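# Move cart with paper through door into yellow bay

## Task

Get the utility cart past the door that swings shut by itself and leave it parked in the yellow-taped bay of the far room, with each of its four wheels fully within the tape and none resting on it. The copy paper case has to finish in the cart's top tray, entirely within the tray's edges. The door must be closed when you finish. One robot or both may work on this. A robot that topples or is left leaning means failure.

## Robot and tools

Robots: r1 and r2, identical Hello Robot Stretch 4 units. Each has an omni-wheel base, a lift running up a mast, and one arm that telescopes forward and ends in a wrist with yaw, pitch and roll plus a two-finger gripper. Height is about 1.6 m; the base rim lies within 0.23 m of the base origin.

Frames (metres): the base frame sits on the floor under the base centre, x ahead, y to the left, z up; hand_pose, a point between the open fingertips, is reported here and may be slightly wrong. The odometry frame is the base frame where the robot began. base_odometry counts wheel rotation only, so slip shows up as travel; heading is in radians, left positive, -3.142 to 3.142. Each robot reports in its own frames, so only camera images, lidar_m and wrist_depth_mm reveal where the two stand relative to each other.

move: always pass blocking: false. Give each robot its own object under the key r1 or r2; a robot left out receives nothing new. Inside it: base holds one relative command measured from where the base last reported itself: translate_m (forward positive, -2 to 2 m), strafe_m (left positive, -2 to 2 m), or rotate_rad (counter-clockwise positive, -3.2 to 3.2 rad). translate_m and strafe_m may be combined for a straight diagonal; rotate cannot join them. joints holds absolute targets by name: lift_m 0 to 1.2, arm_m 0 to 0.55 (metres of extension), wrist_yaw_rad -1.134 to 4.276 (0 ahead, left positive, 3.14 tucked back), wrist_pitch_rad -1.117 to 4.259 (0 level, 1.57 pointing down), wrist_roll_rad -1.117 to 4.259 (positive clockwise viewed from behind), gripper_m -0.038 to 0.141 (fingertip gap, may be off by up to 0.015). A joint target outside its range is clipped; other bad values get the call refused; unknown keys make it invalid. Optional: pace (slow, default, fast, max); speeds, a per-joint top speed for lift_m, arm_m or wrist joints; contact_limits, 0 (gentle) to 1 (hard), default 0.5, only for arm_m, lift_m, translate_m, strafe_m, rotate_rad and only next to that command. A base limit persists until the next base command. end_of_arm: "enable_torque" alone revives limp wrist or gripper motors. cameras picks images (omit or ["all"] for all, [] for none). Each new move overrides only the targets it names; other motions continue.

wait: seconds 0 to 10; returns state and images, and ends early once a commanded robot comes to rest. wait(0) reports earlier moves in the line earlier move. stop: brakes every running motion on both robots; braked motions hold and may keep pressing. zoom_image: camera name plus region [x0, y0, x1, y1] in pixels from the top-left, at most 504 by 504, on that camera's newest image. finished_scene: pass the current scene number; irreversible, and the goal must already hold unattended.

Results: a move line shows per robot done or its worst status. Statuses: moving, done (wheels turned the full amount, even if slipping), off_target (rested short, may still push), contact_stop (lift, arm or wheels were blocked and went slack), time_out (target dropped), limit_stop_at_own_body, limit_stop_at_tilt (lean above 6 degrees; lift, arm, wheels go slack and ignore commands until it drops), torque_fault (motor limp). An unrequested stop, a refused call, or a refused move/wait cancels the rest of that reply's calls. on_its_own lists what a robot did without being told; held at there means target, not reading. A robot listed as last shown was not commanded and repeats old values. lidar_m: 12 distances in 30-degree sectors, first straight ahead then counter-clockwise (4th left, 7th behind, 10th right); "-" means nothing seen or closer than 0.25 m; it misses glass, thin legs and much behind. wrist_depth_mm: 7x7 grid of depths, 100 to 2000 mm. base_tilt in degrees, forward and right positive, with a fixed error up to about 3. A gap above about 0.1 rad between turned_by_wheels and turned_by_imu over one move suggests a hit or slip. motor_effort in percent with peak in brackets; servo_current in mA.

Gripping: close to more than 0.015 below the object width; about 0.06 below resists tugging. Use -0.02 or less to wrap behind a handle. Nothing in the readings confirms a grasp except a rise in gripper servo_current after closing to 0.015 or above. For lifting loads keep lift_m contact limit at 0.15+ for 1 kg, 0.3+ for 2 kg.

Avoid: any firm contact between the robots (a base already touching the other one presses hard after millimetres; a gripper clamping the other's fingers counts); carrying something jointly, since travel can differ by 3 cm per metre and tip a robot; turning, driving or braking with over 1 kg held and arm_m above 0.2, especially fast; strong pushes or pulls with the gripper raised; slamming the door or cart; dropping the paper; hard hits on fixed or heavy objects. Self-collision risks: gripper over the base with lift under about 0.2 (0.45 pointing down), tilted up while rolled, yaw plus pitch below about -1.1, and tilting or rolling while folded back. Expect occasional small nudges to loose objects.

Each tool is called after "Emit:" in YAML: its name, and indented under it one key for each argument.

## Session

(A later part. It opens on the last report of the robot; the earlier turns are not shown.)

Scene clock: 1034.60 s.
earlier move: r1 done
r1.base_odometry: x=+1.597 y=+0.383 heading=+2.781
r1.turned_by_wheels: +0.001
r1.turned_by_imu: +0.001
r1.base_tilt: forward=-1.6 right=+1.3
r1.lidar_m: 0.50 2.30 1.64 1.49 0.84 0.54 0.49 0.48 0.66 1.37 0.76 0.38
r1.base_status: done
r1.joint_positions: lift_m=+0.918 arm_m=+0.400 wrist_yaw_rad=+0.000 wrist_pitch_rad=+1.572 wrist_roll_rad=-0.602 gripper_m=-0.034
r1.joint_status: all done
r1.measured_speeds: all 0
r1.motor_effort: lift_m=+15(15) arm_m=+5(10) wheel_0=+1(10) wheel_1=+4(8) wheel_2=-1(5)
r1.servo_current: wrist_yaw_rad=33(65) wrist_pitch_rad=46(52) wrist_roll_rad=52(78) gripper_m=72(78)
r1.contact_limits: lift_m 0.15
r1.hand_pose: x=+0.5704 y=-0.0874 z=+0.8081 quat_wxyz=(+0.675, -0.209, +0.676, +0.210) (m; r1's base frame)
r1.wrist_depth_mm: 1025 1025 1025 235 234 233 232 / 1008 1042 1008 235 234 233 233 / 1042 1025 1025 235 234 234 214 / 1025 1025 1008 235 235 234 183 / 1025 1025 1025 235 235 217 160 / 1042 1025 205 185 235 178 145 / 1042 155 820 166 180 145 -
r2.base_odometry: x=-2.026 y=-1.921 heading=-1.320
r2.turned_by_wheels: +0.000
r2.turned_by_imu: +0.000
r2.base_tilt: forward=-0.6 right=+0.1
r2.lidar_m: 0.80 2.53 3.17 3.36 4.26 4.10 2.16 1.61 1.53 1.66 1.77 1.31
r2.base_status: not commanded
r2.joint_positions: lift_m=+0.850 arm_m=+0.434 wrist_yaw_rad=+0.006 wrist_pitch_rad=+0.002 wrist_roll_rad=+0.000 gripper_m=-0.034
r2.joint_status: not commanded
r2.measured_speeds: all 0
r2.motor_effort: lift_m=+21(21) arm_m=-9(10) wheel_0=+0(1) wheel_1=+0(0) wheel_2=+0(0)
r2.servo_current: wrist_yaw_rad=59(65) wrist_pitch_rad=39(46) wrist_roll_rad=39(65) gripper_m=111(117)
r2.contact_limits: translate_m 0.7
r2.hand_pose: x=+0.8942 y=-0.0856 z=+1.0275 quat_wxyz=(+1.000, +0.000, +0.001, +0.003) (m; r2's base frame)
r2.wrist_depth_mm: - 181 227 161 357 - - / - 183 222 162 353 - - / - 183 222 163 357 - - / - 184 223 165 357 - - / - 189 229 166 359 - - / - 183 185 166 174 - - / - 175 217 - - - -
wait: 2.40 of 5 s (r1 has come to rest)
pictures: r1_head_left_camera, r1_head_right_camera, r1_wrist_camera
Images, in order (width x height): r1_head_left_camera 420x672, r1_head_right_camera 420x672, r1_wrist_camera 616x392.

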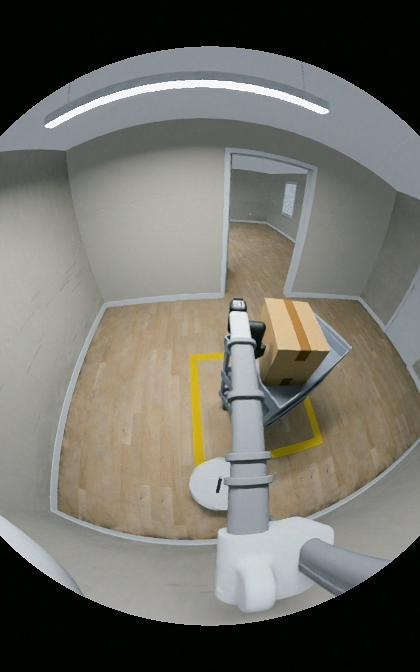

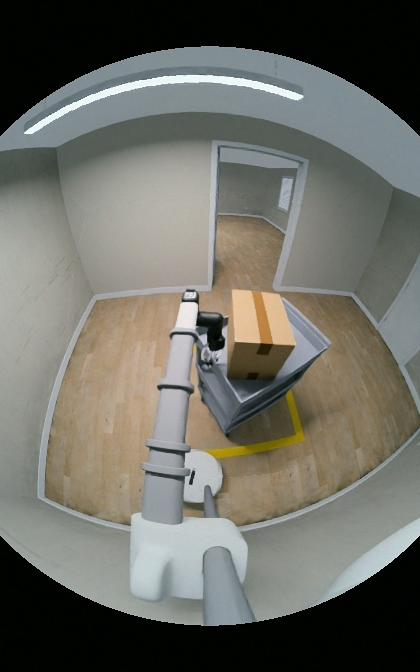

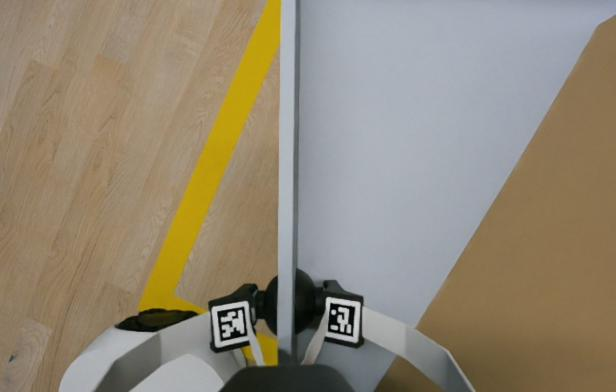

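Emit:
move:
  blocking: false
  r1: {"base":{"strafe_m":0.1},"joints":{"arm_m":0.485,"wrist_roll_rad":-0.25},"speeds":{"arm_m":0.08,"wrist_roll_rad":0.2},"pace":"slow"}
  cameras: []

Emit:
wait:
  seconds: 5
  cameras: ["r1_head_left_camera","r1_head_right_camera","r1_wrist_camera"]

Scene clock: 1051.40 s.
move: r1 moving
r1.base_odometry: x=+1.592 y=+0.370 heading=+2.780
r1.turned_by_wheels: +0.000
r1.turned_by_imu: -0.002
r1.base_tilt: forward=-1.6 right=+1.3
r1.lidar_m: 0.53 2.31 1.61 1.49 0.86 0.54 0.47 0.50 0.64 1.38 0.78 0.41
r1.base_status: strafe_m moving
r1.joint_positions: lift_m=+0.918 arm_m=+0.432 wrist_yaw_rad=+0.000 wrist_pitch_rad=+1.573 wrist_roll_rad=-0.515 gripper_m=-0.034
r1.joint_status: arm_m moving; wrist_roll_rad moving
r1.measured_speeds: translate_m=+0.000 strafe_m=+0.055 rotate_rad=-0.003 lift_m=+0.000 arm_m=+0.080 wrist_yaw_rad=+0.000 wrist_pitch_rad=-0.043 wrist_roll_rad=+0.201
r1.motor_effort: lift_m=+15(15) arm_m=+4(9) wheel_0=-6(8) wheel_1=+6(8) wheel_2=-1(1)
r1.servo_current: wrist_yaw_rad=46(59) wrist_pitch_rad=39(46) wrist_roll_rad=46(78) gripper_m=72(78)
r1.contact_limits: lift_m 0.15
r1.hand_pose: x=+0.6024 y=-0.0874 z=+0.8081 quat_wxyz=(+0.683, -0.180, +0.685, +0.180) (m; r1's base frame)
r1.wrist_depth_mm: 1025 991 1008 232 232 233 231 / 1025 1025 1025 232 233 233 232 / 1042 1025 1025 234 234 234 216 / 1025 1025 1025 234 234 234 187 / 1042 1025 1042 235 235 216 164 / 1025 1025 187 198 235 191 149 / 1025 820 183 165 206 156 -
r2: as last shown
r2.turned_by_imu: +0.002
r2.lidar_m: 0.82 2.52 3.19 3.36 4.24 4.11 2.20 1.59 1.56 1.68 1.76 1.30
r2.servo_current: wrist_yaw_rad=52(59) wrist_pitch_rad=33(46) wrist_roll_rad=46(52) gripper_m=111(111)
r2.contact_limits: translate_m 0.7
r2.wrist_depth_mm: - 182 227 161 353 - - / - 182 221 162 355 - - / - 184 221 163 359 - - / - 184 223 165 355 - - / - 189 230 166 359 - - / - 184 185 166 173 - - / - 175 216 - - - -
pictures: none
No camera images: "cameras" was empty.

Scene clock: 1053.07 s.
earlier move: r1 done
r1.base_odometry: x=+1.561 y=+0.290 heading=+2.780
r1.turned_by_wheels: +0.000
r1.turned_by_imu: -0.001
r1.base_tilt: forward=-1.6 right=+1.3
r1.lidar_m: 0.53 2.30 1.53 1.39 0.88 0.56 0.49 0.49 0.67 1.42 0.73 0.45
r1.base_status: done
r1.joint_positions: lift_m=+0.918 arm_m=+0.485 wrist_yaw_rad=+0.000 wrist_pitch_rad=+1.565 wrist_roll_rad=-0.253 gripper_m=-0.034
r1.joint_status: all done
r1.measured_speeds: all 0
r1.motor_effort: lift_m=+15(15) arm_m=-4(9) wheel_0=-5(17) wheel_1=+1(8) wheel_2=-3(7)
r1.servo_current: wrist_yaw_rad=59(65) wrist_pitch_rad=46(52) wrist_roll_rad=59(85) gripper_m=65(78)
r1.contact_limits: lift_m 0.15
r1.hand_pose: x=+0.6574 y=-0.0874 z=+0.8081 quat_wxyz=(+0.703, -0.089, +0.700, +0.089) (m; r1's base frame)
r1.wrist_depth_mm: 1025 1025 1042 237 236 237 238 / 1042 1042 1025 237 238 238 238 / 1025 1025 1025 236 237 237 206 / 1008 1025 1025 236 236 237 181 / 1008 1025 1042 236 236 211 160 / 1025 1025 186 199 181 179 147 / 1025 1008 180 166 213 134 -
r2.base_odometry: x=-2.026 y=-1.921 heading=-1.320
r2.turned_by_wheels: +0.000
r2.turned_by_imu: +0.000
r2.base_tilt: forward=-0.6 right=+0.1
r2.lidar_m: 0.84 2.49 3.19 3.37 4.20 4.11 2.19 1.60 1.53 1.63 1.74 1.32
r2.base_status: not commanded
r2.joint_positions: lift_m=+0.850 arm_m=+0.434 wrist_yaw_rad=+0.006 wrist_pitch_rad=+0.002 wrist_roll_rad=+0.000 gripper_m=-0.034
r2.joint_status: not commanded
r2.measured_speeds: all 0
r2.motor_effort: lift_m=+21(21) arm_m=-9(10) wheel_0=+0(1) wheel_1=+0(1) wheel_2=+0(1)
r2.servo_current: wrist_yaw_rad=46(65) wrist_pitch_rad=39(46) wrist_roll_rad=52(59) gripper_m=111(117)
r2.contact_limits: translate_m 0.7
r2.hand_pose: x=+0.8942 y=-0.0856 z=+1.0275 quat_wxyz=(+1.000, +0.000, +0.001, +0.003) (m; r2's base frame)
r2.wrist_depth_mm: - 182 226 161 357 - - / - 183 221 162 355 - - / - 183 222 163 355 - - / - 184 223 165 357 - - / - 189 230 166 357 - - / - 185 185 166 173 - - / - 175 217 - - - -
wait: 1.67 of 5 s (r1 has come to rest)
pictures: r1_head_left_camera, r1_head_right_camera, r1_wrist_camera
Images, in order (width x height): r1_head_left_camera 420x672, r1_head_right_camera 420x672, r1_wrist_camera 616x392.

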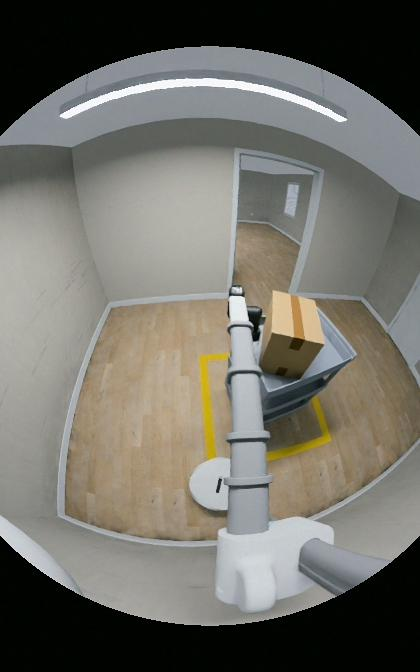

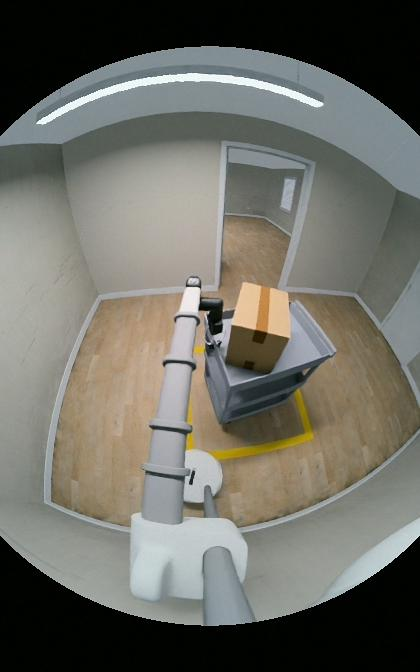

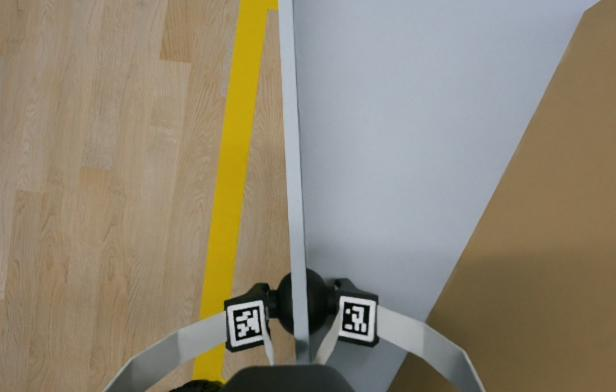

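Emit:
zoom_image:
  camera: "r1_head_right_camera"
  region: [180, 330, 360, 480]

Emit:
zoom_image:
  camera: "r1_head_left_camera"
  region: [190, 330, 370, 480]

Scaled by 2.800 from the camera's 420x672 image, which has a finer 600x960 frame.

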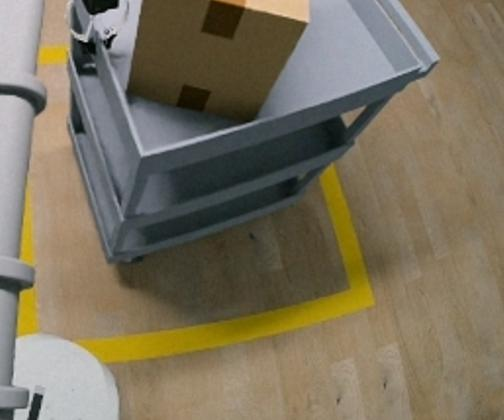

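Scaled by 2.800 from the camera's 420x672 image, which has a finer 600x960 frame.

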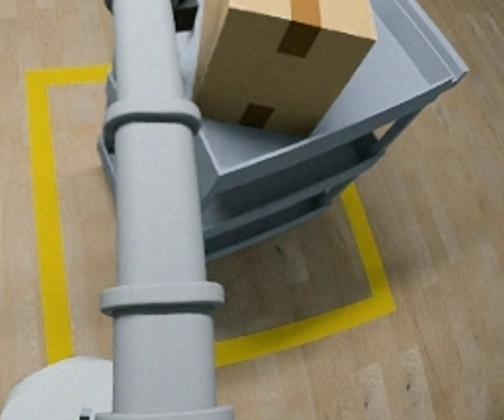

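Emit:
move:
  blocking: false
  r1: {"base":{"strafe_m":0.035},"joints":{"arm_m":0.48},"pace":"slow"}
  cameras: []

Emit:
wait:
  seconds: 2
  cameras: []

Emit:
move:
  blocking: false
  r1: {"joints":{"gripper_m":0.04}}
  cameras: []

Emit:
wait:
  seconds: 2
  cameras: ["r1_head_right_camera","r1_wrist_camera"]

Scene clock: 1070.53 s.
move: r1 moving
r1.base_odometry: x=+1.556 y=+0.276 heading=+2.779
r1.turned_by_wheels: -0.001
r1.turned_by_imu: -0.003
r1.base_tilt: forward=-1.5 right=+1.3
r1.lidar_m: 0.55 2.28 1.52 1.37 0.83 0.57 0.50 0.52 0.67 1.38 0.74 0.45
r1.base_status: strafe_m moving
r1.joint_positions: lift_m=+0.918 arm_m=+0.480 wrist_yaw_rad=+0.000 wrist_pitch_rad=+1.565 wrist_roll_rad=-0.253 gripper_m=-0.034
r1.joint_status: arm_m moving
r1.measured_speeds: translate_m=-0.001 strafe_m=+0.057 rotate_rad=+0.001 lift_m=+0.000 arm_m=+0.000 wrist_yaw_rad=+0.000 wrist_pitch_rad=+0.000 wrist_roll_rad=+0.001
r1.motor_effort: lift_m=+15(15) arm_m=-6(9) wheel_0=-14(15) wheel_1=+4(6) wheel_2=-3(3)
r1.servo_current: wrist_yaw_rad=65(65) wrist_pitch_rad=39(52) wrist_roll_rad=52(65) gripper_m=65(78)
r1.contact_limits: lift_m 0.15
r1.hand_pose: x=+0.6526 y=-0.0874 z=+0.8081 quat_wxyz=(+0.703, -0.089, +0.700, +0.089) (m; r1's base frame)
r1.wrist_depth_mm: 1025 1042 1025 236 236 238 238 / 1008 1025 1025 236 236 237 237 / 1025 1025 1042 236 236 236 211 / 1008 1025 1025 236 236 236 185 / 1025 1025 1025 236 236 216 165 / 1025 1025 186 201 182 195 - / 1025 1025 170 167 220 149 -
r2: as last shown
r2.turned_by_imu: +0.002
r2.lidar_m: 0.83 2.53 3.18 3.34 4.25 4.11 2.15 1.61 1.56 1.65 1.78 1.31
r2.motor_effort: lift_m=+21(21) arm_m=-9(9) wheel_0=+0(1) wheel_1=+0(0) wheel_2=+0(0)
r2.servo_current: wrist_yaw_rad=59(59) wrist_pitch_rad=46(46) wrist_roll_rad=46(59) gripper_m=111(111)
r2.contact_limits: translate_m 0.7
r2.wrist_depth_mm: - 182 226 161 355 - - / - 183 221 162 355 - - / - 183 221 163 355 - - / - 184 222 166 357 - - / - 189 230 166 359 - - / - 184 185 165 174 - - / - 174 217 - - - -
pictures: none
No camera images: "cameras" was empty.

Scene clock: 1071.40 s.
earlier move: r1 done
r1.base_odometry: x=+1.549 y=+0.257 heading=+2.780
r1.turned_by_wheels: +0.001
r1.turned_by_imu: +0.002
r1.base_tilt: forward=-1.6 right=+1.3
r1.lidar_m: 0.52 2.27 1.47 1.35 0.84 0.56 0.50 0.49 0.66 1.43 0.74 0.43
r1.base_status: done
r1.joint_positions: lift_m=+0.918 arm_m=+0.480 wrist_yaw_rad=+0.000 wrist_pitch_rad=+1.565 wrist_roll_rad=-0.253 gripper_m=-0.034
r1.joint_status: all done
r1.measured_speeds: all 0
r1.motor_effort: lift_m=+15(15) arm_m=-6(9) wheel_0=-1(15) wheel_1=+3(6) wheel_2=+0(3)
r1.servo_current: wrist_yaw_rad=39(65) wrist_pitch_rad=39(52) wrist_roll_rad=52(65) gripper_m=65(78)
r1.contact_limits: lift_m 0.15
r1.hand_pose: x=+0.6526 y=-0.0874 z=+0.8081 quat_wxyz=(+0.703, -0.089, +0.700, +0.089) (m; r1's base frame)
r1.wrist_depth_mm: 1025 1042 1025 237 237 236 237 / 1008 1042 1042 236 236 236 236 / 1025 1008 1042 236 236 236 202 / 1025 1042 1025 236 236 234 176 / 1025 1025 1025 236 236 212 159 / 1025 1025 184 196 235 177 142 / 1008 151 181 180 187 148 -
r2.base_odometry: x=-2.026 y=-1.921 heading=-1.320
r2.turned_by_wheels: +0.000
r2.turned_by_imu: +0.000
r2.base_tilt: forward=-0.6 right=+0.1
r2.lidar_m: 0.85 2.52 3.18 3.36 4.26 4.07 2.20 1.60 1.54 1.66 1.78 1.32
r2.base_status: not commanded
r2.joint_positions: lift_m=+0.850 arm_m=+0.434 wrist_yaw_rad=+0.006 wrist_pitch_rad=+0.002 wrist_roll_rad=+0.000 gripper_m=-0.034
r2.joint_status: not commanded
r2.measured_speeds: all 0
r2.motor_effort: lift_m=+21(21) arm_m=-9(9) wheel_0=+0(1) wheel_1=+0(1) wheel_2=+0(0)
r2.servo_current: wrist_yaw_rad=59(59) wrist_pitch_rad=46(46) wrist_roll_rad=46(59) gripper_m=111(111)
r2.contact_limits: translate_m 0.7
r2.hand_pose: x=+0.8942 y=-0.0856 z=+1.0275 quat_wxyz=(+1.000, +0.000, +0.001, +0.003) (m; r2's base frame)
r2.wrist_depth_mm: - 182 227 161 355 - - / - 182 222 162 355 - - / - 184 221 164 357 - - / - 184 223 166 357 - - / - 189 229 166 359 - - / - 184 185 165 173 - - / - 175 216 - - - -
wait: 0.87 of 2 s (r1 has come to rest)
pictures: none
No camera images: "cameras" was empty.

Scene clock: 1071.90 s.
move: r1 moving
r1.base_odometry: x=+1.549 y=+0.257 heading=+2.780
r1.turned_by_wheels: +0.000
r1.turned_by_imu: +0.000
r1.base_tilt: forward=-1.6 right=+1.3
r1.lidar_m: 0.51 2.27 1.51 1.34 0.86 0.55 0.50 0.51 0.69 1.44 0.76 0.43
r1.base_status: not commanded
r1.joint_positions: lift_m=+0.918 arm_m=+0.480 wrist_yaw_rad=+0.000 wrist_pitch_rad=+1.566 wrist_roll_rad=-0.253 gripper_m=-0.009
r1.joint_status: gripper_m moving
r1.measured_speeds: translate_m=+0.000 strafe_m=+0.000 rotate_rad=+0.000 lift_m=+0.000 arm_m=+0.000 wrist_yaw_rad=+0.000 wrist_pitch_rad=+0.010 wrist_roll_rad=+0.000
r1.motor_effort: lift_m=+15(15) arm_m=-5(6) wheel_0=-1(2) wheel_1=+4(4) wheel_2=+1(1)
r1.servo_current: wrist_yaw_rad=39(52) wrist_pitch_rad=39(52) wrist_roll_rad=52(59) gripper_m=72(72)
r1.contact_limits: lift_m 0.15
r1.hand_pose: x=+0.6525 y=-0.0874 z=+0.8081 quat_wxyz=(+0.703, -0.089, +0.700, +0.089) (m; r1's base frame)
r1.wrist_depth_mm: 1025 1025 1042 237 237 236 236 / 1025 1042 1025 237 236 237 235 / 1042 1008 1008 236 236 236 200 / 1025 1042 1025 236 236 230 175 / 1025 1042 1025 235 236 209 158 / 1025 1025 189 201 236 176 141 / 1025 1008 181 181 177 147 -
r2: as last shown
r2.base_tilt: forward=-0.6 right=+0.0
r2.lidar_m: 0.84 2.47 3.20 3.34 4.25 4.12 2.17 1.60 1.54 1.64 1.78 1.34
r2.motor_effort: lift_m=+21(21) arm_m=-9(9) wheel_0=+0(0) wheel_1=+0(0) wheel_2=+0(0)
r2.servo_current: wrist_yaw_rad=46(52) wrist_pitch_rad=39(39) wrist_roll_rad=59(59) gripper_m=111(111)
r2.contact_limits: translate_m 0.7
r2.wrist_depth_mm: - 181 226 161 353 - - / - 182 221 162 357 - - / - 183 222 163 357 - - / - 183 223 165 359 - - / - 189 229 166 357 - - / - 183 185 166 174 - - / - 175 216 - - - -
pictures: none
No camera images: "cameras" was empty.

Scene clock: 1072.87 s.
earlier move: r1 done
r1.base_odometry: x=+1.549 y=+0.257 heading=+2.780
r1.turned_by_wheels: +0.000
r1.turned_by_imu: +0.000
r1.base_tilt: forward=-1.6 right=+1.3
r1.lidar_m: 0.51 2.28 1.47 1.36 0.88 0.54 0.50 0.50 0.68 1.41 0.75 0.44
r1.base_status: not commanded
r1.joint_positions: lift_m=+0.918 arm_m=+0.480 wrist_yaw_rad=+0.000 wrist_pitch_rad=+1.568 wrist_roll_rad=-0.252 gripper_m=+0.040
r1.joint_status: all done
r1.measured_speeds: all 0
r1.motor_effort: lift_m=+15(15) arm_m=-5(6) wheel_0=-1(2) wheel_1=+3(4) wheel_2=+0(1)
r1.servo_current: wrist_yaw_rad=46(59) wrist_pitch_rad=39(52) wrist_roll_rad=46(65) gripper_m=39(91)
r1.contact_limits: lift_m 0.15
r1.hand_pose: x=+0.6518 y=-0.0874 z=+0.8081 quat_wxyz=(+0.702, -0.089, +0.701, +0.089) (m; r1's base frame)
r1.wrist_depth_mm: 1008 1025 1025 236 238 237 236 / 1025 1025 1025 236 237 237 233 / 1042 1025 1008 236 236 236 199 / 1025 1008 1042 238 236 229 174 / 1042 1042 1025 236 237 203 158 / 1042 1025 195 204 202 176 140 / 1025 1060 931 159 210 147 -
r2.base_odometry: x=-2.026 y=-1.921 heading=-1.320
r2.turned_by_wheels: +0.000
r2.turned_by_imu: +0.000
r2.base_tilt: forward=-0.6 right=+0.0
r2.lidar_m: 0.83 2.52 3.20 3.36 4.23 4.09 2.17 1.59 1.55 1.64 1.77 1.31
r2.base_status: not commanded
r2.joint_positions: lift_m=+0.850 arm_m=+0.434 wrist_yaw_rad=+0.006 wrist_pitch_rad=+0.002 wrist_roll_rad=+0.000 gripper_m=-0.034
r2.joint_status: not commanded
r2.measured_speeds: all 0
r2.motor_effort: lift_m=+21(21) arm_m=-9(10) wheel_0=+0(1) wheel_1=+0(1) wheel_2=+0(0)
r2.servo_current: wrist_yaw_rad=46(65) wrist_pitch_rad=39(46) wrist_roll_rad=39(59) gripper_m=111(117)
r2.contact_limits: translate_m 0.7
r2.hand_pose: x=+0.8942 y=-0.0856 z=+1.0275 quat_wxyz=(+1.000, +0.000, +0.001, +0.003) (m; r2's base frame)
r2.wrist_depth_mm: - 182 228 161 357 - - / - 182 222 162 357 - - / - 183 222 163 355 - - / - 183 223 166 355 - - / - 189 229 166 359 - - / - 184 185 165 173 - - / - 176 216 - - - -
wait: 0.97 of 2 s (r1 has come to rest)
pictures: r1_head_right_camera, r1_wrist_camera
Images, in order (width x height): r1_head_right_camera 420x672, r1_wrist_camera 616x392.

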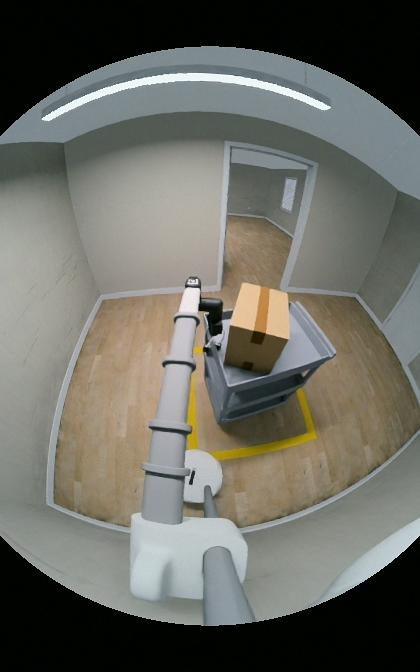

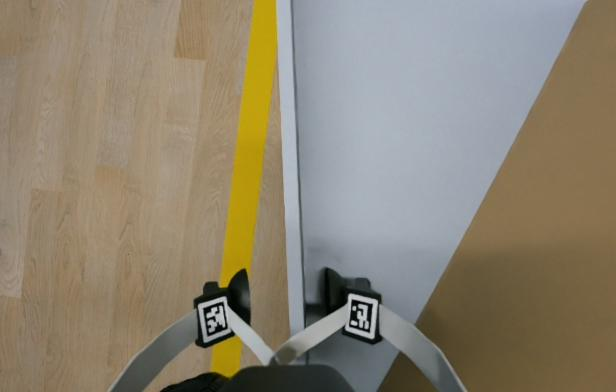

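Emit:
move:
  blocking: false
  r1: {"joints":{"lift_m":1.1},"speeds":{"lift_m":0.15}}
  cameras: ["r2_head_camera","r2_wrist_camera","r2_head_left_camera"]

Scene clock: 1081.70 s.
move: r1 moving
r1.base_odometry: x=+1.549 y=+0.257 heading=+2.780
r1.turned_by_wheels: +0.000
r1.turned_by_imu: -0.001
r1.base_tilt: forward=-1.6 right=+1.3
r1.lidar_m: 0.50 2.28 1.47 1.36 0.84 0.56 0.49 0.52 0.67 1.43 0.75 0.44
r1.base_status: not commanded
r1.joint_positions: lift_m=+0.955 arm_m=+0.480 wrist_yaw_rad=+0.000 wrist_pitch_rad=+1.568 wrist_roll_rad=-0.252 gripper_m=+0.040
r1.joint_status: lift_m moving
r1.measured_speeds: translate_m=+0.000 strafe_m=+0.000 rotate_rad=+0.000 lift_m=+0.146 arm_m=+0.000 wrist_yaw_rad=+0.000 wrist_pitch_rad=+0.000 wrist_roll_rad=+0.000
r1.motor_effort: lift_m=+25(27) arm_m=-5(5) wheel_0=-2(2) wheel_1=+3(4) wheel_2=+1(1)
r1.servo_current: wrist_yaw_rad=46(59) wrist_pitch_rad=39(46) wrist_roll_rad=46(59) gripper_m=39(46)
r1.hand_pose: x=+0.6518 y=-0.0874 z=+0.8452 quat_wxyz=(+0.702, -0.089, +0.701, +0.089) (m; r1's base frame)
r1.wrist_depth_mm: 1042 1060 1060 268 267 268 262 / 1042 1042 1060 270 266 270 229 / 1078 1060 1042 268 268 267 197 / 1060 1078 1042 268 270 236 172 / 1060 1078 1042 268 270 201 156 / 1060 1060 195 268 191 174 139 / 1060 1060 991 145 208 146 -
r2: as last shown
r2.turned_by_imu: +0.001
r2.base_tilt: forward=-0.6 right=+0.1
r2.lidar_m: 0.84 2.54 3.17 3.36 4.24 4.10 2.19 1.62 1.55 1.63 1.76 1.32
r2.motor_effort: lift_m=+21(21) arm_m=-9(9) wheel_0=+0(1) wheel_1=+0(0) wheel_2=+0(0)
r2.servo_current: wrist_yaw_rad=59(59) wrist_pitch_rad=33(46) wrist_roll_rad=33(59) gripper_m=111(117)
r2.contact_limits: translate_m 0.7
r2.wrist_depth_mm: - 182 226 161 355 - - / - 183 222 162 355 - - / - 183 221 163 357 - - / - 184 222 165 357 - - / - 189 229 166 357 - - / - 184 185 166 174 - - / - 175 216 - - - -
pictures: r2_head_camera, r2_head_left_camera, r2_wrist_camera
Images, in order (width x height): r2_head_camera 420x560, r2_head_left_camera 420x672, r2_wrist_camera 616x392.

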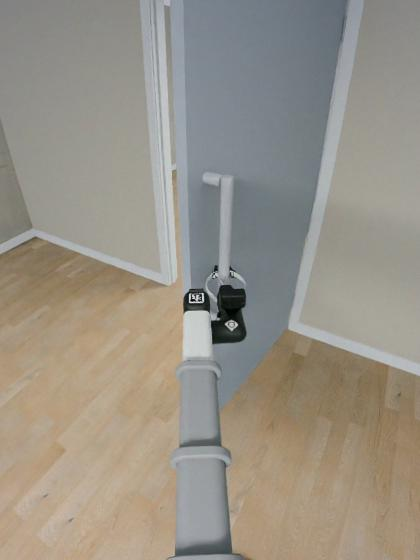

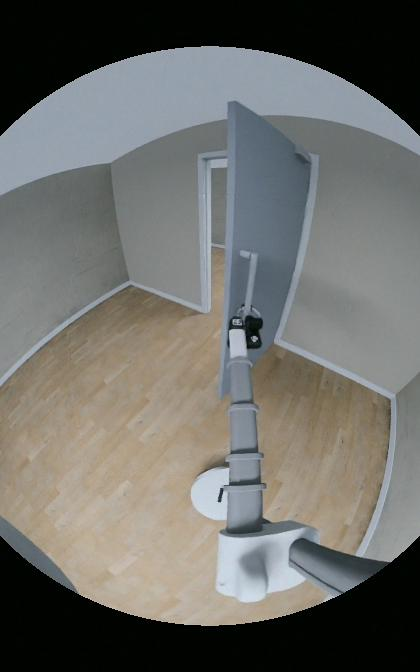

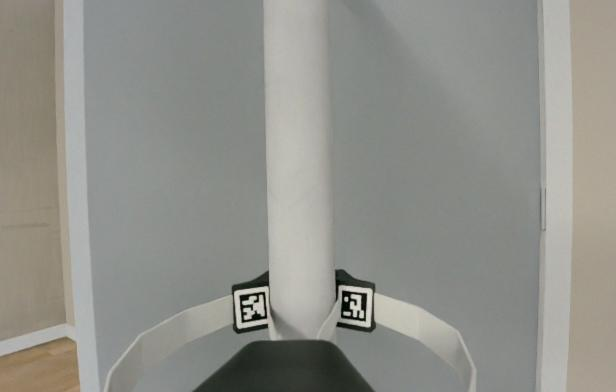

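Emit:
move:
  blocking: false
  r2: {"joints":{"gripper_m":0.12}}
  cameras: []

Emit:
wait:
  seconds: 1.2
  cameras: ["r2_head_left_camera","r1_head_right_camera","r1_wrist_camera"]

Scene clock: 1088.07 s.
earlier move: r1 done
move: r2 moving
r1.base_odometry: x=+1.549 y=+0.257 heading=+2.780
r1.turned_by_wheels: +0.000
r1.turned_by_imu: +0.000
r1.base_tilt: forward=-1.6 right=+1.2
r1.lidar_m: 0.49 2.27 1.49 1.36 0.83 0.56 0.50 0.54 0.65 1.42 0.76 0.44
r1.base_status: not commanded
r1.joint_positions: lift_m=+1.099 arm_m=+0.480 wrist_yaw_rad=+0.000 wrist_pitch_rad=+1.568 wrist_roll_rad=-0.252 gripper_m=+0.040
r1.joint_status: all done
r1.measured_speeds: all 0
r1.motor_effort: lift_m=+25(25) arm_m=-5(5) wheel_0=-2(2) wheel_1=+3(3) wheel_2=+1(1)
r1.servo_current: wrist_yaw_rad=39(65) wrist_pitch_rad=46(46) wrist_roll_rad=46(59) gripper_m=39(52)
r1.hand_pose: x=+0.6518 y=-0.0874 z=+0.9893 quat_wxyz=(+0.702, -0.089, +0.701, +0.089) (m; r1's base frame)
r1.wrist_depth_mm: 1160 1182 1205 1205 1182 - 253 / 1205 1182 1229 415 413 353 229 / 1182 1229 1229 413 415 283 197 / 1205 1205 1205 415 415 235 173 / 1255 1205 1182 1205 351 200 156 / 1205 1182 195 415 191 173 139 / 1205 1205 1008 145 215 150 -
r2.base_odometry: x=-2.026 y=-1.921 heading=-1.320
r2.turned_by_wheels: +0.000
r2.turned_by_imu: +0.001
r2.base_tilt: forward=-0.7 right=+0.0
r2.lidar_m: 0.85 2.53 3.17 3.35 4.24 4.09 2.17 1.62 1.55 1.65 1.74 1.33
r2.base_status: not commanded
r2.joint_positions: lift_m=+0.850 arm_m=+0.434 wrist_yaw_rad=+0.006 wrist_pitch_rad=+0.002 wrist_roll_rad=+0.000 gripper_m=-0.009
r2.joint_status: gripper_m moving
r2.measured_speeds: all 0
r2.motor_effort: lift_m=+21(21) arm_m=-9(10) wheel_0=+0(0) wheel_1=+0(0) wheel_2=+0(1)
r2.servo_current: wrist_yaw_rad=59(65) wrist_pitch_rad=39(46) wrist_roll_rad=46(52) gripper_m=91(91)
r2.contact_limits: translate_m 0.7
r2.hand_pose: x=+0.8942 y=-0.0856 z=+1.0275 quat_wxyz=(+1.000, +0.000, +0.001, +0.003) (m; r2's base frame)
r2.wrist_depth_mm: - 186 231 165 359 - - / - 187 225 166 359 - - / - 188 226 166 357 - - / - 188 227 167 362 - - / - 189 228 168 362 - - / - 189 190 170 182 - - / - 144 221 - - - -
pictures: none
No camera images: "cameras" was empty.

Scene clock: 1089.27 s.
earlier move: r2 moving
r1.base_odometry: x=+1.549 y=+0.257 heading=+2.780
r1.turned_by_wheels: +0.000
r1.turned_by_imu: +0.000
r1.base_tilt: forward=-1.6 right=+1.3
r1.lidar_m: 0.52 2.26 1.48 1.35 0.88 0.55 0.50 0.51 0.66 1.41 0.74 0.42
r1.base_status: not commanded
r1.joint_positions: lift_m=+1.099 arm_m=+0.480 wrist_yaw_rad=+0.000 wrist_pitch_rad=+1.568 wrist_roll_rad=-0.252 gripper_m=+0.040
r1.joint_status: all done
r1.measured_speeds: all 0
r1.motor_effort: lift_m=+25(25) arm_m=-5(5) wheel_0=-1(2) wheel_1=+3(4) wheel_2=+1(1)
r1.servo_current: wrist_yaw_rad=52(65) wrist_pitch_rad=39(46) wrist_roll_rad=39(72) gripper_m=39(52)
r1.hand_pose: x=+0.6518 y=-0.0874 z=+0.9893 quat_wxyz=(+0.702, -0.089, +0.701, +0.089) (m; r1's base frame)
r1.wrist_depth_mm: 1205 1160 1182 1205 1205 - 252 / 1205 1205 1205 415 413 353 228 / 1160 1205 1205 415 413 283 197 / 1182 1229 1205 413 415 235 172 / 1205 1182 1205 1205 347 201 156 / 1205 1205 195 415 191 174 139 / 1205 1182 1025 145 215 150 -
r2.base_odometry: x=-2.026 y=-1.921 heading=-1.320
r2.turned_by_wheels: +0.000
r2.turned_by_imu: +0.001
r2.base_tilt: forward=-0.6 right=+0.0
r2.lidar_m: 0.87 2.50 3.19 3.35 4.24 4.12 2.18 1.60 1.56 1.65 1.76 1.41
r2.base_status: not commanded
r2.joint_positions: lift_m=+0.850 arm_m=+0.434 wrist_yaw_rad=+0.006 wrist_pitch_rad=+0.002 wrist_roll_rad=+0.000 gripper_m=+0.114
r2.joint_status: gripper_m moving
r2.measured_speeds: all 0
r2.motor_effort: lift_m=+21(21) arm_m=-7(10) wheel_0=+2(3) wheel_1=+0(1) wheel_2=+2(2)
r2.servo_current: wrist_yaw_rad=59(65) wrist_pitch_rad=39(46) wrist_roll_rad=52(59) gripper_m=52(143)
r2.contact_limits: translate_m 0.7
r2.hand_pose: x=+0.8940 y=-0.0856 z=+1.0275 quat_wxyz=(+1.000, +0.000, +0.001, +0.003) (m; r2's base frame)
r2.wrist_depth_mm: 239 260 226 359 - - - / - 263 227 375 - - - / - 263 226 377 - - - / - 263 228 373 - - - / - 263 222 377 - - - / - 252 221 368 183 - - / - 252 226 - - - -
wait: 1.20 s; no rest
pictures: r1_head_right_camera, r1_wrist_camera, r2_head_left_camera
Images, in order (width x height): r1_head_right_camera 420x672, r1_wrist_camera 616x392, r2_head_left_camera 420x672.

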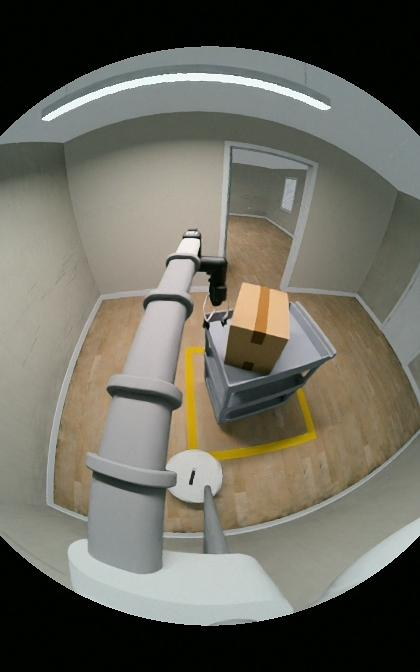

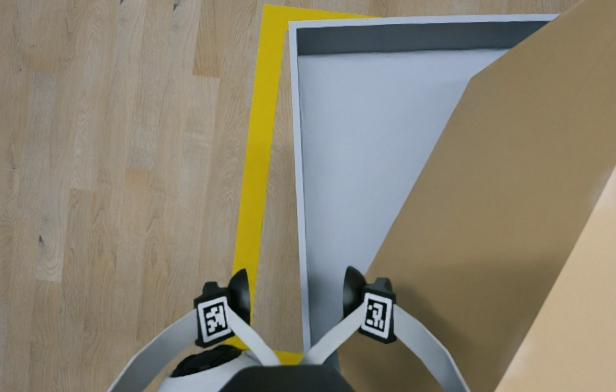

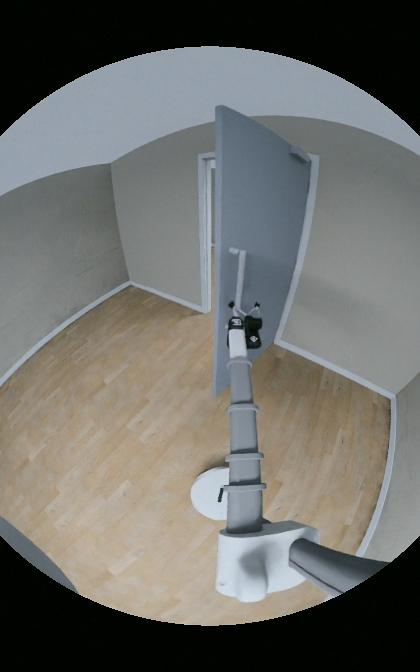

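Emit:
move:
  blocking: false
  r2: {"joints":{"arm_m":0.1},"base":{"translate_m":-0.3}}
  r1: {"base":{"strafe_m":0.2},"joints":{"arm_m":0.5}}
  cameras: []

Emit:
wait:
  seconds: 2.5
  cameras: ["r2_head_left_camera","r1_wrist_camera"]

Scene clock: 1103.13 s.
earlier move: r2 done
move: r1 moving; r2 moving
r1.base_odometry: x=+1.536 y=+0.223 heading=+2.780
r1.turned_by_wheels: +0.000
r1.turned_by_imu: -0.001
r1.base_tilt: forward=-1.6 right=+1.3
r1.lidar_m: 0.57 2.22 1.44 1.31 0.87 0.56 0.50 0.54 0.66 1.42 0.73 0.44
r1.base_status: strafe_m moving
r1.joint_positions: lift_m=+1.099 arm_m=+0.500 wrist_yaw_rad=+0.000 wrist_pitch_rad=+1.568 wrist_roll_rad=-0.252 gripper_m=+0.040
r1.joint_status: arm_m moving
r1.measured_speeds: translate_m=+0.000 strafe_m=+0.140 rotate_rad=+0.002 lift_m=+0.000 arm_m=+0.000 wrist_yaw_rad=+0.000 wrist_pitch_rad=+0.000 wrist_roll_rad=+0.000
r1.motor_effort: lift_m=+25(25) arm_m=+5(7) wheel_0=-9(11) wheel_1=+10(10) wheel_2=+0(1)
r1.servo_current: wrist_yaw_rad=65(65) wrist_pitch_rad=46(52) wrist_roll_rad=52(59) gripper_m=46(52)
r1.hand_pose: x=+0.6716 y=-0.0874 z=+0.9893 quat_wxyz=(+0.702, -0.089, +0.701, +0.089) (m; r1's base frame)
r1.wrist_depth_mm: 1182 1205 1182 1229 1205 1182 1182 / 1182 1182 1205 415 415 415 300 / 1229 1229 1160 1205 418 387 260 / 1205 1182 1205 1182 415 324 235 / 1182 1205 1182 1205 415 276 207 / 1229 1182 195 1205 192 238 187 / 1205 1182 1025 145 277 196 172
r2.base_odometry: x=-2.034 y=-1.890 heading=-1.320
r2.turned_by_wheels: +0.000
r2.turned_by_imu: +0.002
r2.base_tilt: forward=-0.6 right=+0.1
r2.lidar_m: 1.82 2.54 3.21 3.38 4.20 4.08 2.16 1.59 1.52 1.59 1.80 1.71
r2.base_status: translate_m moving
r2.joint_positions: lift_m=+0.850 arm_m=+0.384 wrist_yaw_rad=+0.003 wrist_pitch_rad=+0.002 wrist_roll_rad=+0.000 gripper_m=+0.120
r2.joint_status: arm_m moving; the others done
r2.measured_speeds: translate_m=-0.122 strafe_m=+0.000 rotate_rad=+0.001 lift_m=+0.000 arm_m=-0.195 wrist_yaw_rad=+0.000 wrist_pitch_rad=+0.000 wrist_roll_rad=+0.000
r2.motor_effort: lift_m=+21(21) arm_m=-9(12) wheel_0=-5(10) wheel_1=-7(9) wheel_2=+13(13)
r2.servo_current: wrist_yaw_rad=46(52) wrist_pitch_rad=39(52) wrist_roll_rad=39(52) gripper_m=52(52)
r2.hand_pose: x=+0.8430 y=-0.0866 z=+1.0275 quat_wxyz=(+1.000, +0.000, +0.001, +0.001) (m; r2's base frame)
r2.wrist_depth_mm: - - 1537 - - - - / - - - - - - - / - - - - - - - / - - - - - - - / - - - - - - - / - - 189 - 185 - - / - - - - - - -
pictures: none
No camera images: "cameras" was empty.

Scene clock: 1104.60 s.
earlier move: r1 done; r2 moving
r1.base_odometry: x=+1.478 y=+0.070 heading=+2.780
r1.turned_by_wheels: +0.000
r1.turned_by_imu: +0.001
r1.base_tilt: forward=-1.6 right=+1.3
r1.lidar_m: 0.90 1.96 1.27 1.16 0.91 0.57 0.52 0.53 0.69 1.50 0.65 0.53
r1.base_status: done
r1.joint_positions: lift_m=+1.099 arm_m=+0.500 wrist_yaw_rad=+0.000 wrist_pitch_rad=+1.568 wrist_roll_rad=-0.252 gripper_m=+0.040
r1.joint_status: all done
r1.measured_speeds: all 0
r1.motor_effort: lift_m=+25(25) arm_m=+5(7) wheel_0=-2(11) wheel_1=+0(11) wheel_2=+0(1)
r1.servo_current: wrist_yaw_rad=59(65) wrist_pitch_rad=39(52) wrist_roll_rad=39(65) gripper_m=39(52)
r1.hand_pose: x=+0.6716 y=-0.0874 z=+0.9893 quat_wxyz=(+0.702, -0.089, +0.701, +0.089) (m; r1's base frame)
r1.wrist_depth_mm: 1205 1182 1205 1182 1205 1205 1205 / 1205 1182 1205 1205 1229 1205 1205 / 1205 1205 1205 1205 1229 404 413 / 1229 1205 1205 1205 1205 384 415 / 1205 1205 1205 1205 1229 389 413 / 1182 1205 195 1205 187 394 407 / 1182 1229 1025 145 661 366 377
r2.base_odometry: x=-2.099 y=-1.636 heading=-1.320
r2.turned_by_wheels: +0.000
r2.turned_by_imu: +0.000
r2.base_tilt: forward=-0.7 right=+0.1
r2.lidar_m: 2.05 2.89 3.35 3.53 3.99 3.86 1.96 1.45 1.39 1.46 2.02 1.94
r2.base_status: translate_m moving
r2.joint_positions: lift_m=+0.850 arm_m=+0.100 wrist_yaw_rad=+0.003 wrist_pitch_rad=+0.002 wrist_roll_rad=+0.000 gripper_m=+0.120
r2.joint_status: arm_m moving; the others done
r2.measured_speeds: translate_m=-0.060 strafe_m=+0.001 rotate_rad=+0.000 lift_m=+0.000 arm_m=+0.000 wrist_yaw_rad=+0.000 wrist_pitch_rad=+0.000 wrist_roll_rad=+0.000
r2.motor_effort: lift_m=+21(21) arm_m=-8(13) wheel_0=-4(10) wheel_1=-1(10) wheel_2=+3(13)
r2.servo_current: wrist_yaw_rad=33(59) wrist_pitch_rad=33(52) wrist_roll_rad=59(59) gripper_m=52(59)
r2.hand_pose: x=+0.5597 y=-0.0867 z=+1.0275 quat_wxyz=(+1.000, +0.000, +0.001, +0.001) (m; r2's base frame)
r2.wrist_depth_mm: - - - - - - - / - - - - - - - / - - - - - - - / - - - - - - - / - - - - - - - / - - 201 - 185 - - / - - - - - - -
wait: 1.47 of 2.5 s (r1 has come to rest)
pictures: r1_wrist_camera, r2_head_left_camera
Images, in order (width x height): r1_wrist_camera 616x392, r2_head_left_camera 420x672.

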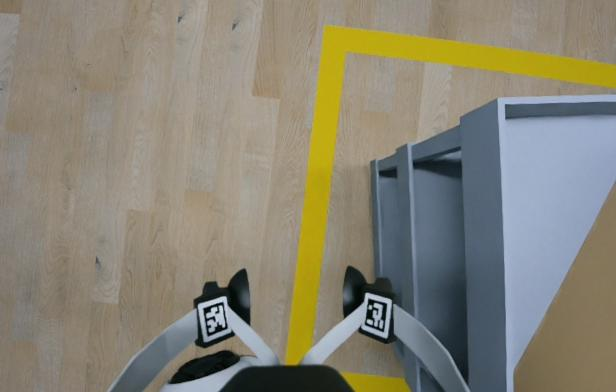

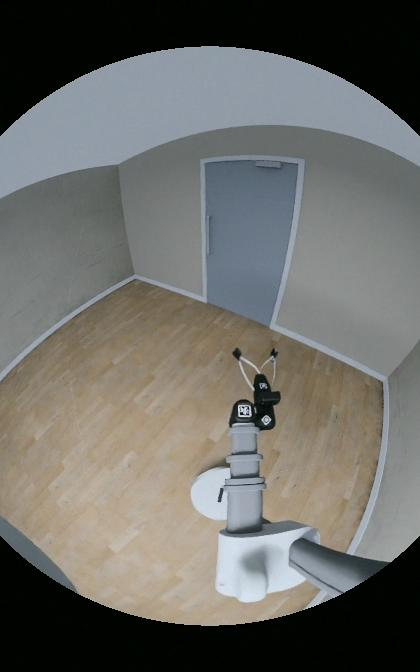

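Emit:
wait:
  seconds: 0
  cameras: ["r1_head_camera","r1_head_left_camera","r1_head_right_camera","r2_head_left_camera","r2_head_camera"]

Scene clock: 1118.83 s.
earlier move: r2 done
r1.base_odometry: x=+1.478 y=+0.070 heading=+2.780
r1.turned_by_wheels: +0.000
r1.turned_by_imu: -0.001
r1.base_tilt: forward=-1.6 right=+1.3
r1.lidar_m: 0.89 1.99 1.29 1.16 0.86 0.59 0.52 0.52 0.70 1.48 0.65 0.53
r1.base_status: done
r1.joint_positions: lift_m=+1.099 arm_m=+0.500 wrist_yaw_rad=+0.000 wrist_pitch_rad=+1.568 wrist_roll_rad=-0.252 gripper_m=+0.040
r1.joint_status: all done
r1.measured_speeds: all 0
r1.motor_effort: lift_m=+25(25) arm_m=+5(7) wheel_0=-2(11) wheel_1=-1(11) wheel_2=+0(1)
r1.servo_current: wrist_yaw_rad=33(65) wrist_pitch_rad=46(52) wrist_roll_rad=65(65) gripper_m=46(52)
r1.hand_pose: x=+0.6716 y=-0.0874 z=+0.9893 quat_wxyz=(+0.702, -0.089, +0.701, +0.089) (m; r1's base frame)
r1.wrist_depth_mm: 1160 1229 1229 1205 1160 1205 1205 / 1205 1205 1229 1182 1205 1182 1205 / 1205 1205 1205 1205 1205 410 415 / 1182 1205 1182 1229 1182 384 415 / 1205 1182 1205 1205 1205 389 418 / 1205 1229 195 1205 186 392 413 / 1229 1182 1025 145 661 368 377
r2.base_odometry: x=-2.101 y=-1.630 heading=-1.320
r2.turned_by_wheels: +0.000
r2.turned_by_imu: +0.002
r2.base_tilt: forward=-0.7 right=+0.1
r2.lidar_m: 2.05 2.92 3.35 3.53 3.99 3.86 1.97 1.43 1.39 1.48 2.01 1.94
r2.base_status: done
r2.joint_positions: lift_m=+0.850 arm_m=+0.100 wrist_yaw_rad=+0.003 wrist_pitch_rad=+0.002 wrist_roll_rad=+0.000 gripper_m=+0.120
r2.joint_status: all done
r2.measured_speeds: all 0
r2.motor_effort: lift_m=+21(21) arm_m=-7(13) wheel_0=-3(10) wheel_1=-4(10) wheel_2=+3(13)
r2.servo_current: wrist_yaw_rad=59(59) wrist_pitch_rad=39(52) wrist_roll_rad=46(59) gripper_m=52(59)
r2.hand_pose: x=+0.5597 y=-0.0867 z=+1.0275 quat_wxyz=(+1.000, +0.000, +0.001, +0.001) (m; r2's base frame)
r2.wrist_depth_mm: - - - - - - - / - - - - - - - / - - - - - - - / - - - - - - - / - - - - - - - / - - 201 - 186 - - / - - - - - - -
pictures: r1_head_camera, r1_head_left_camera, r1_head_right_camera, r2_head_camera, r2_head_left_camera
Images, in order (width x height): r1_head_camera 420x560, r1_head_left_camera 420x672, r1_head_right_camera 420x672, r2_head_camera 420x560, r2_head_left_camera 420x672.

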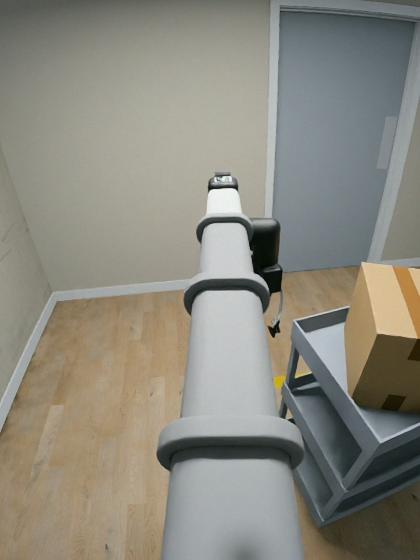

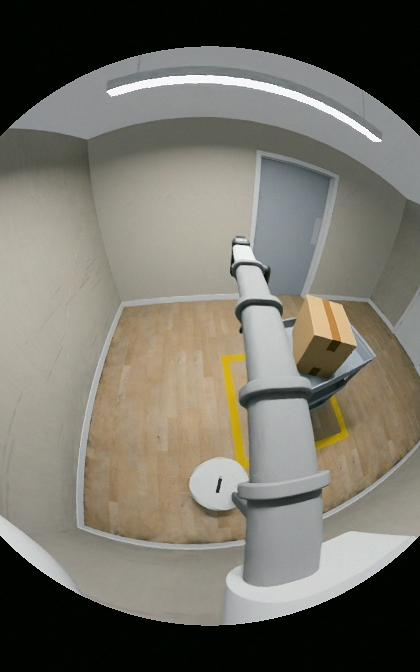

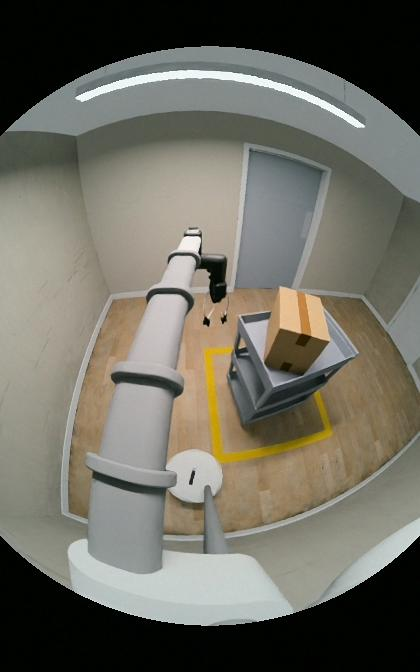

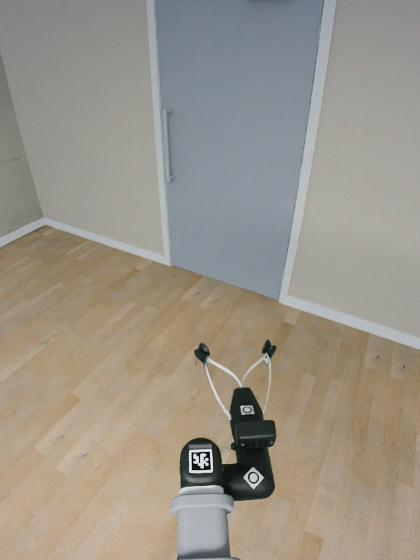

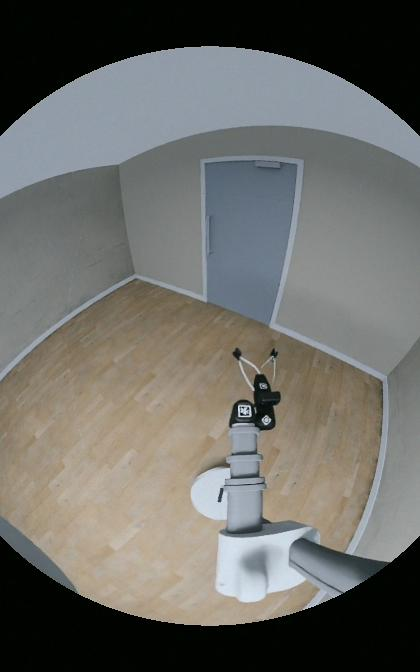

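Emit:
zoom_image:
  camera: "r1_head_right_camera"
  region: [190, 270, 370, 470]

Emit:
zoom_image:
  camera: "r2_head_camera"
  region: [130, 0, 350, 310]

Scaled by 2.520 from the camera's 420x672 image, which has a finer 600x960 frame.

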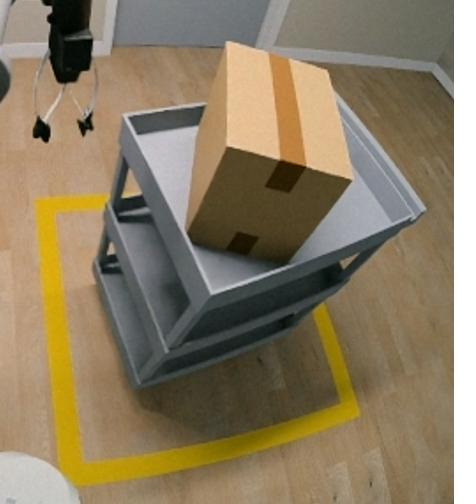

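Scaled by 1.626 from the camera's 420x560 image, which has a finer 1200x1600 frame.

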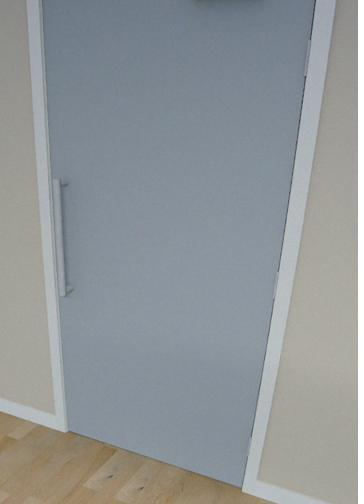

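Emit:
finished_scene:
  scene: 1

The scene is finished: the task was done.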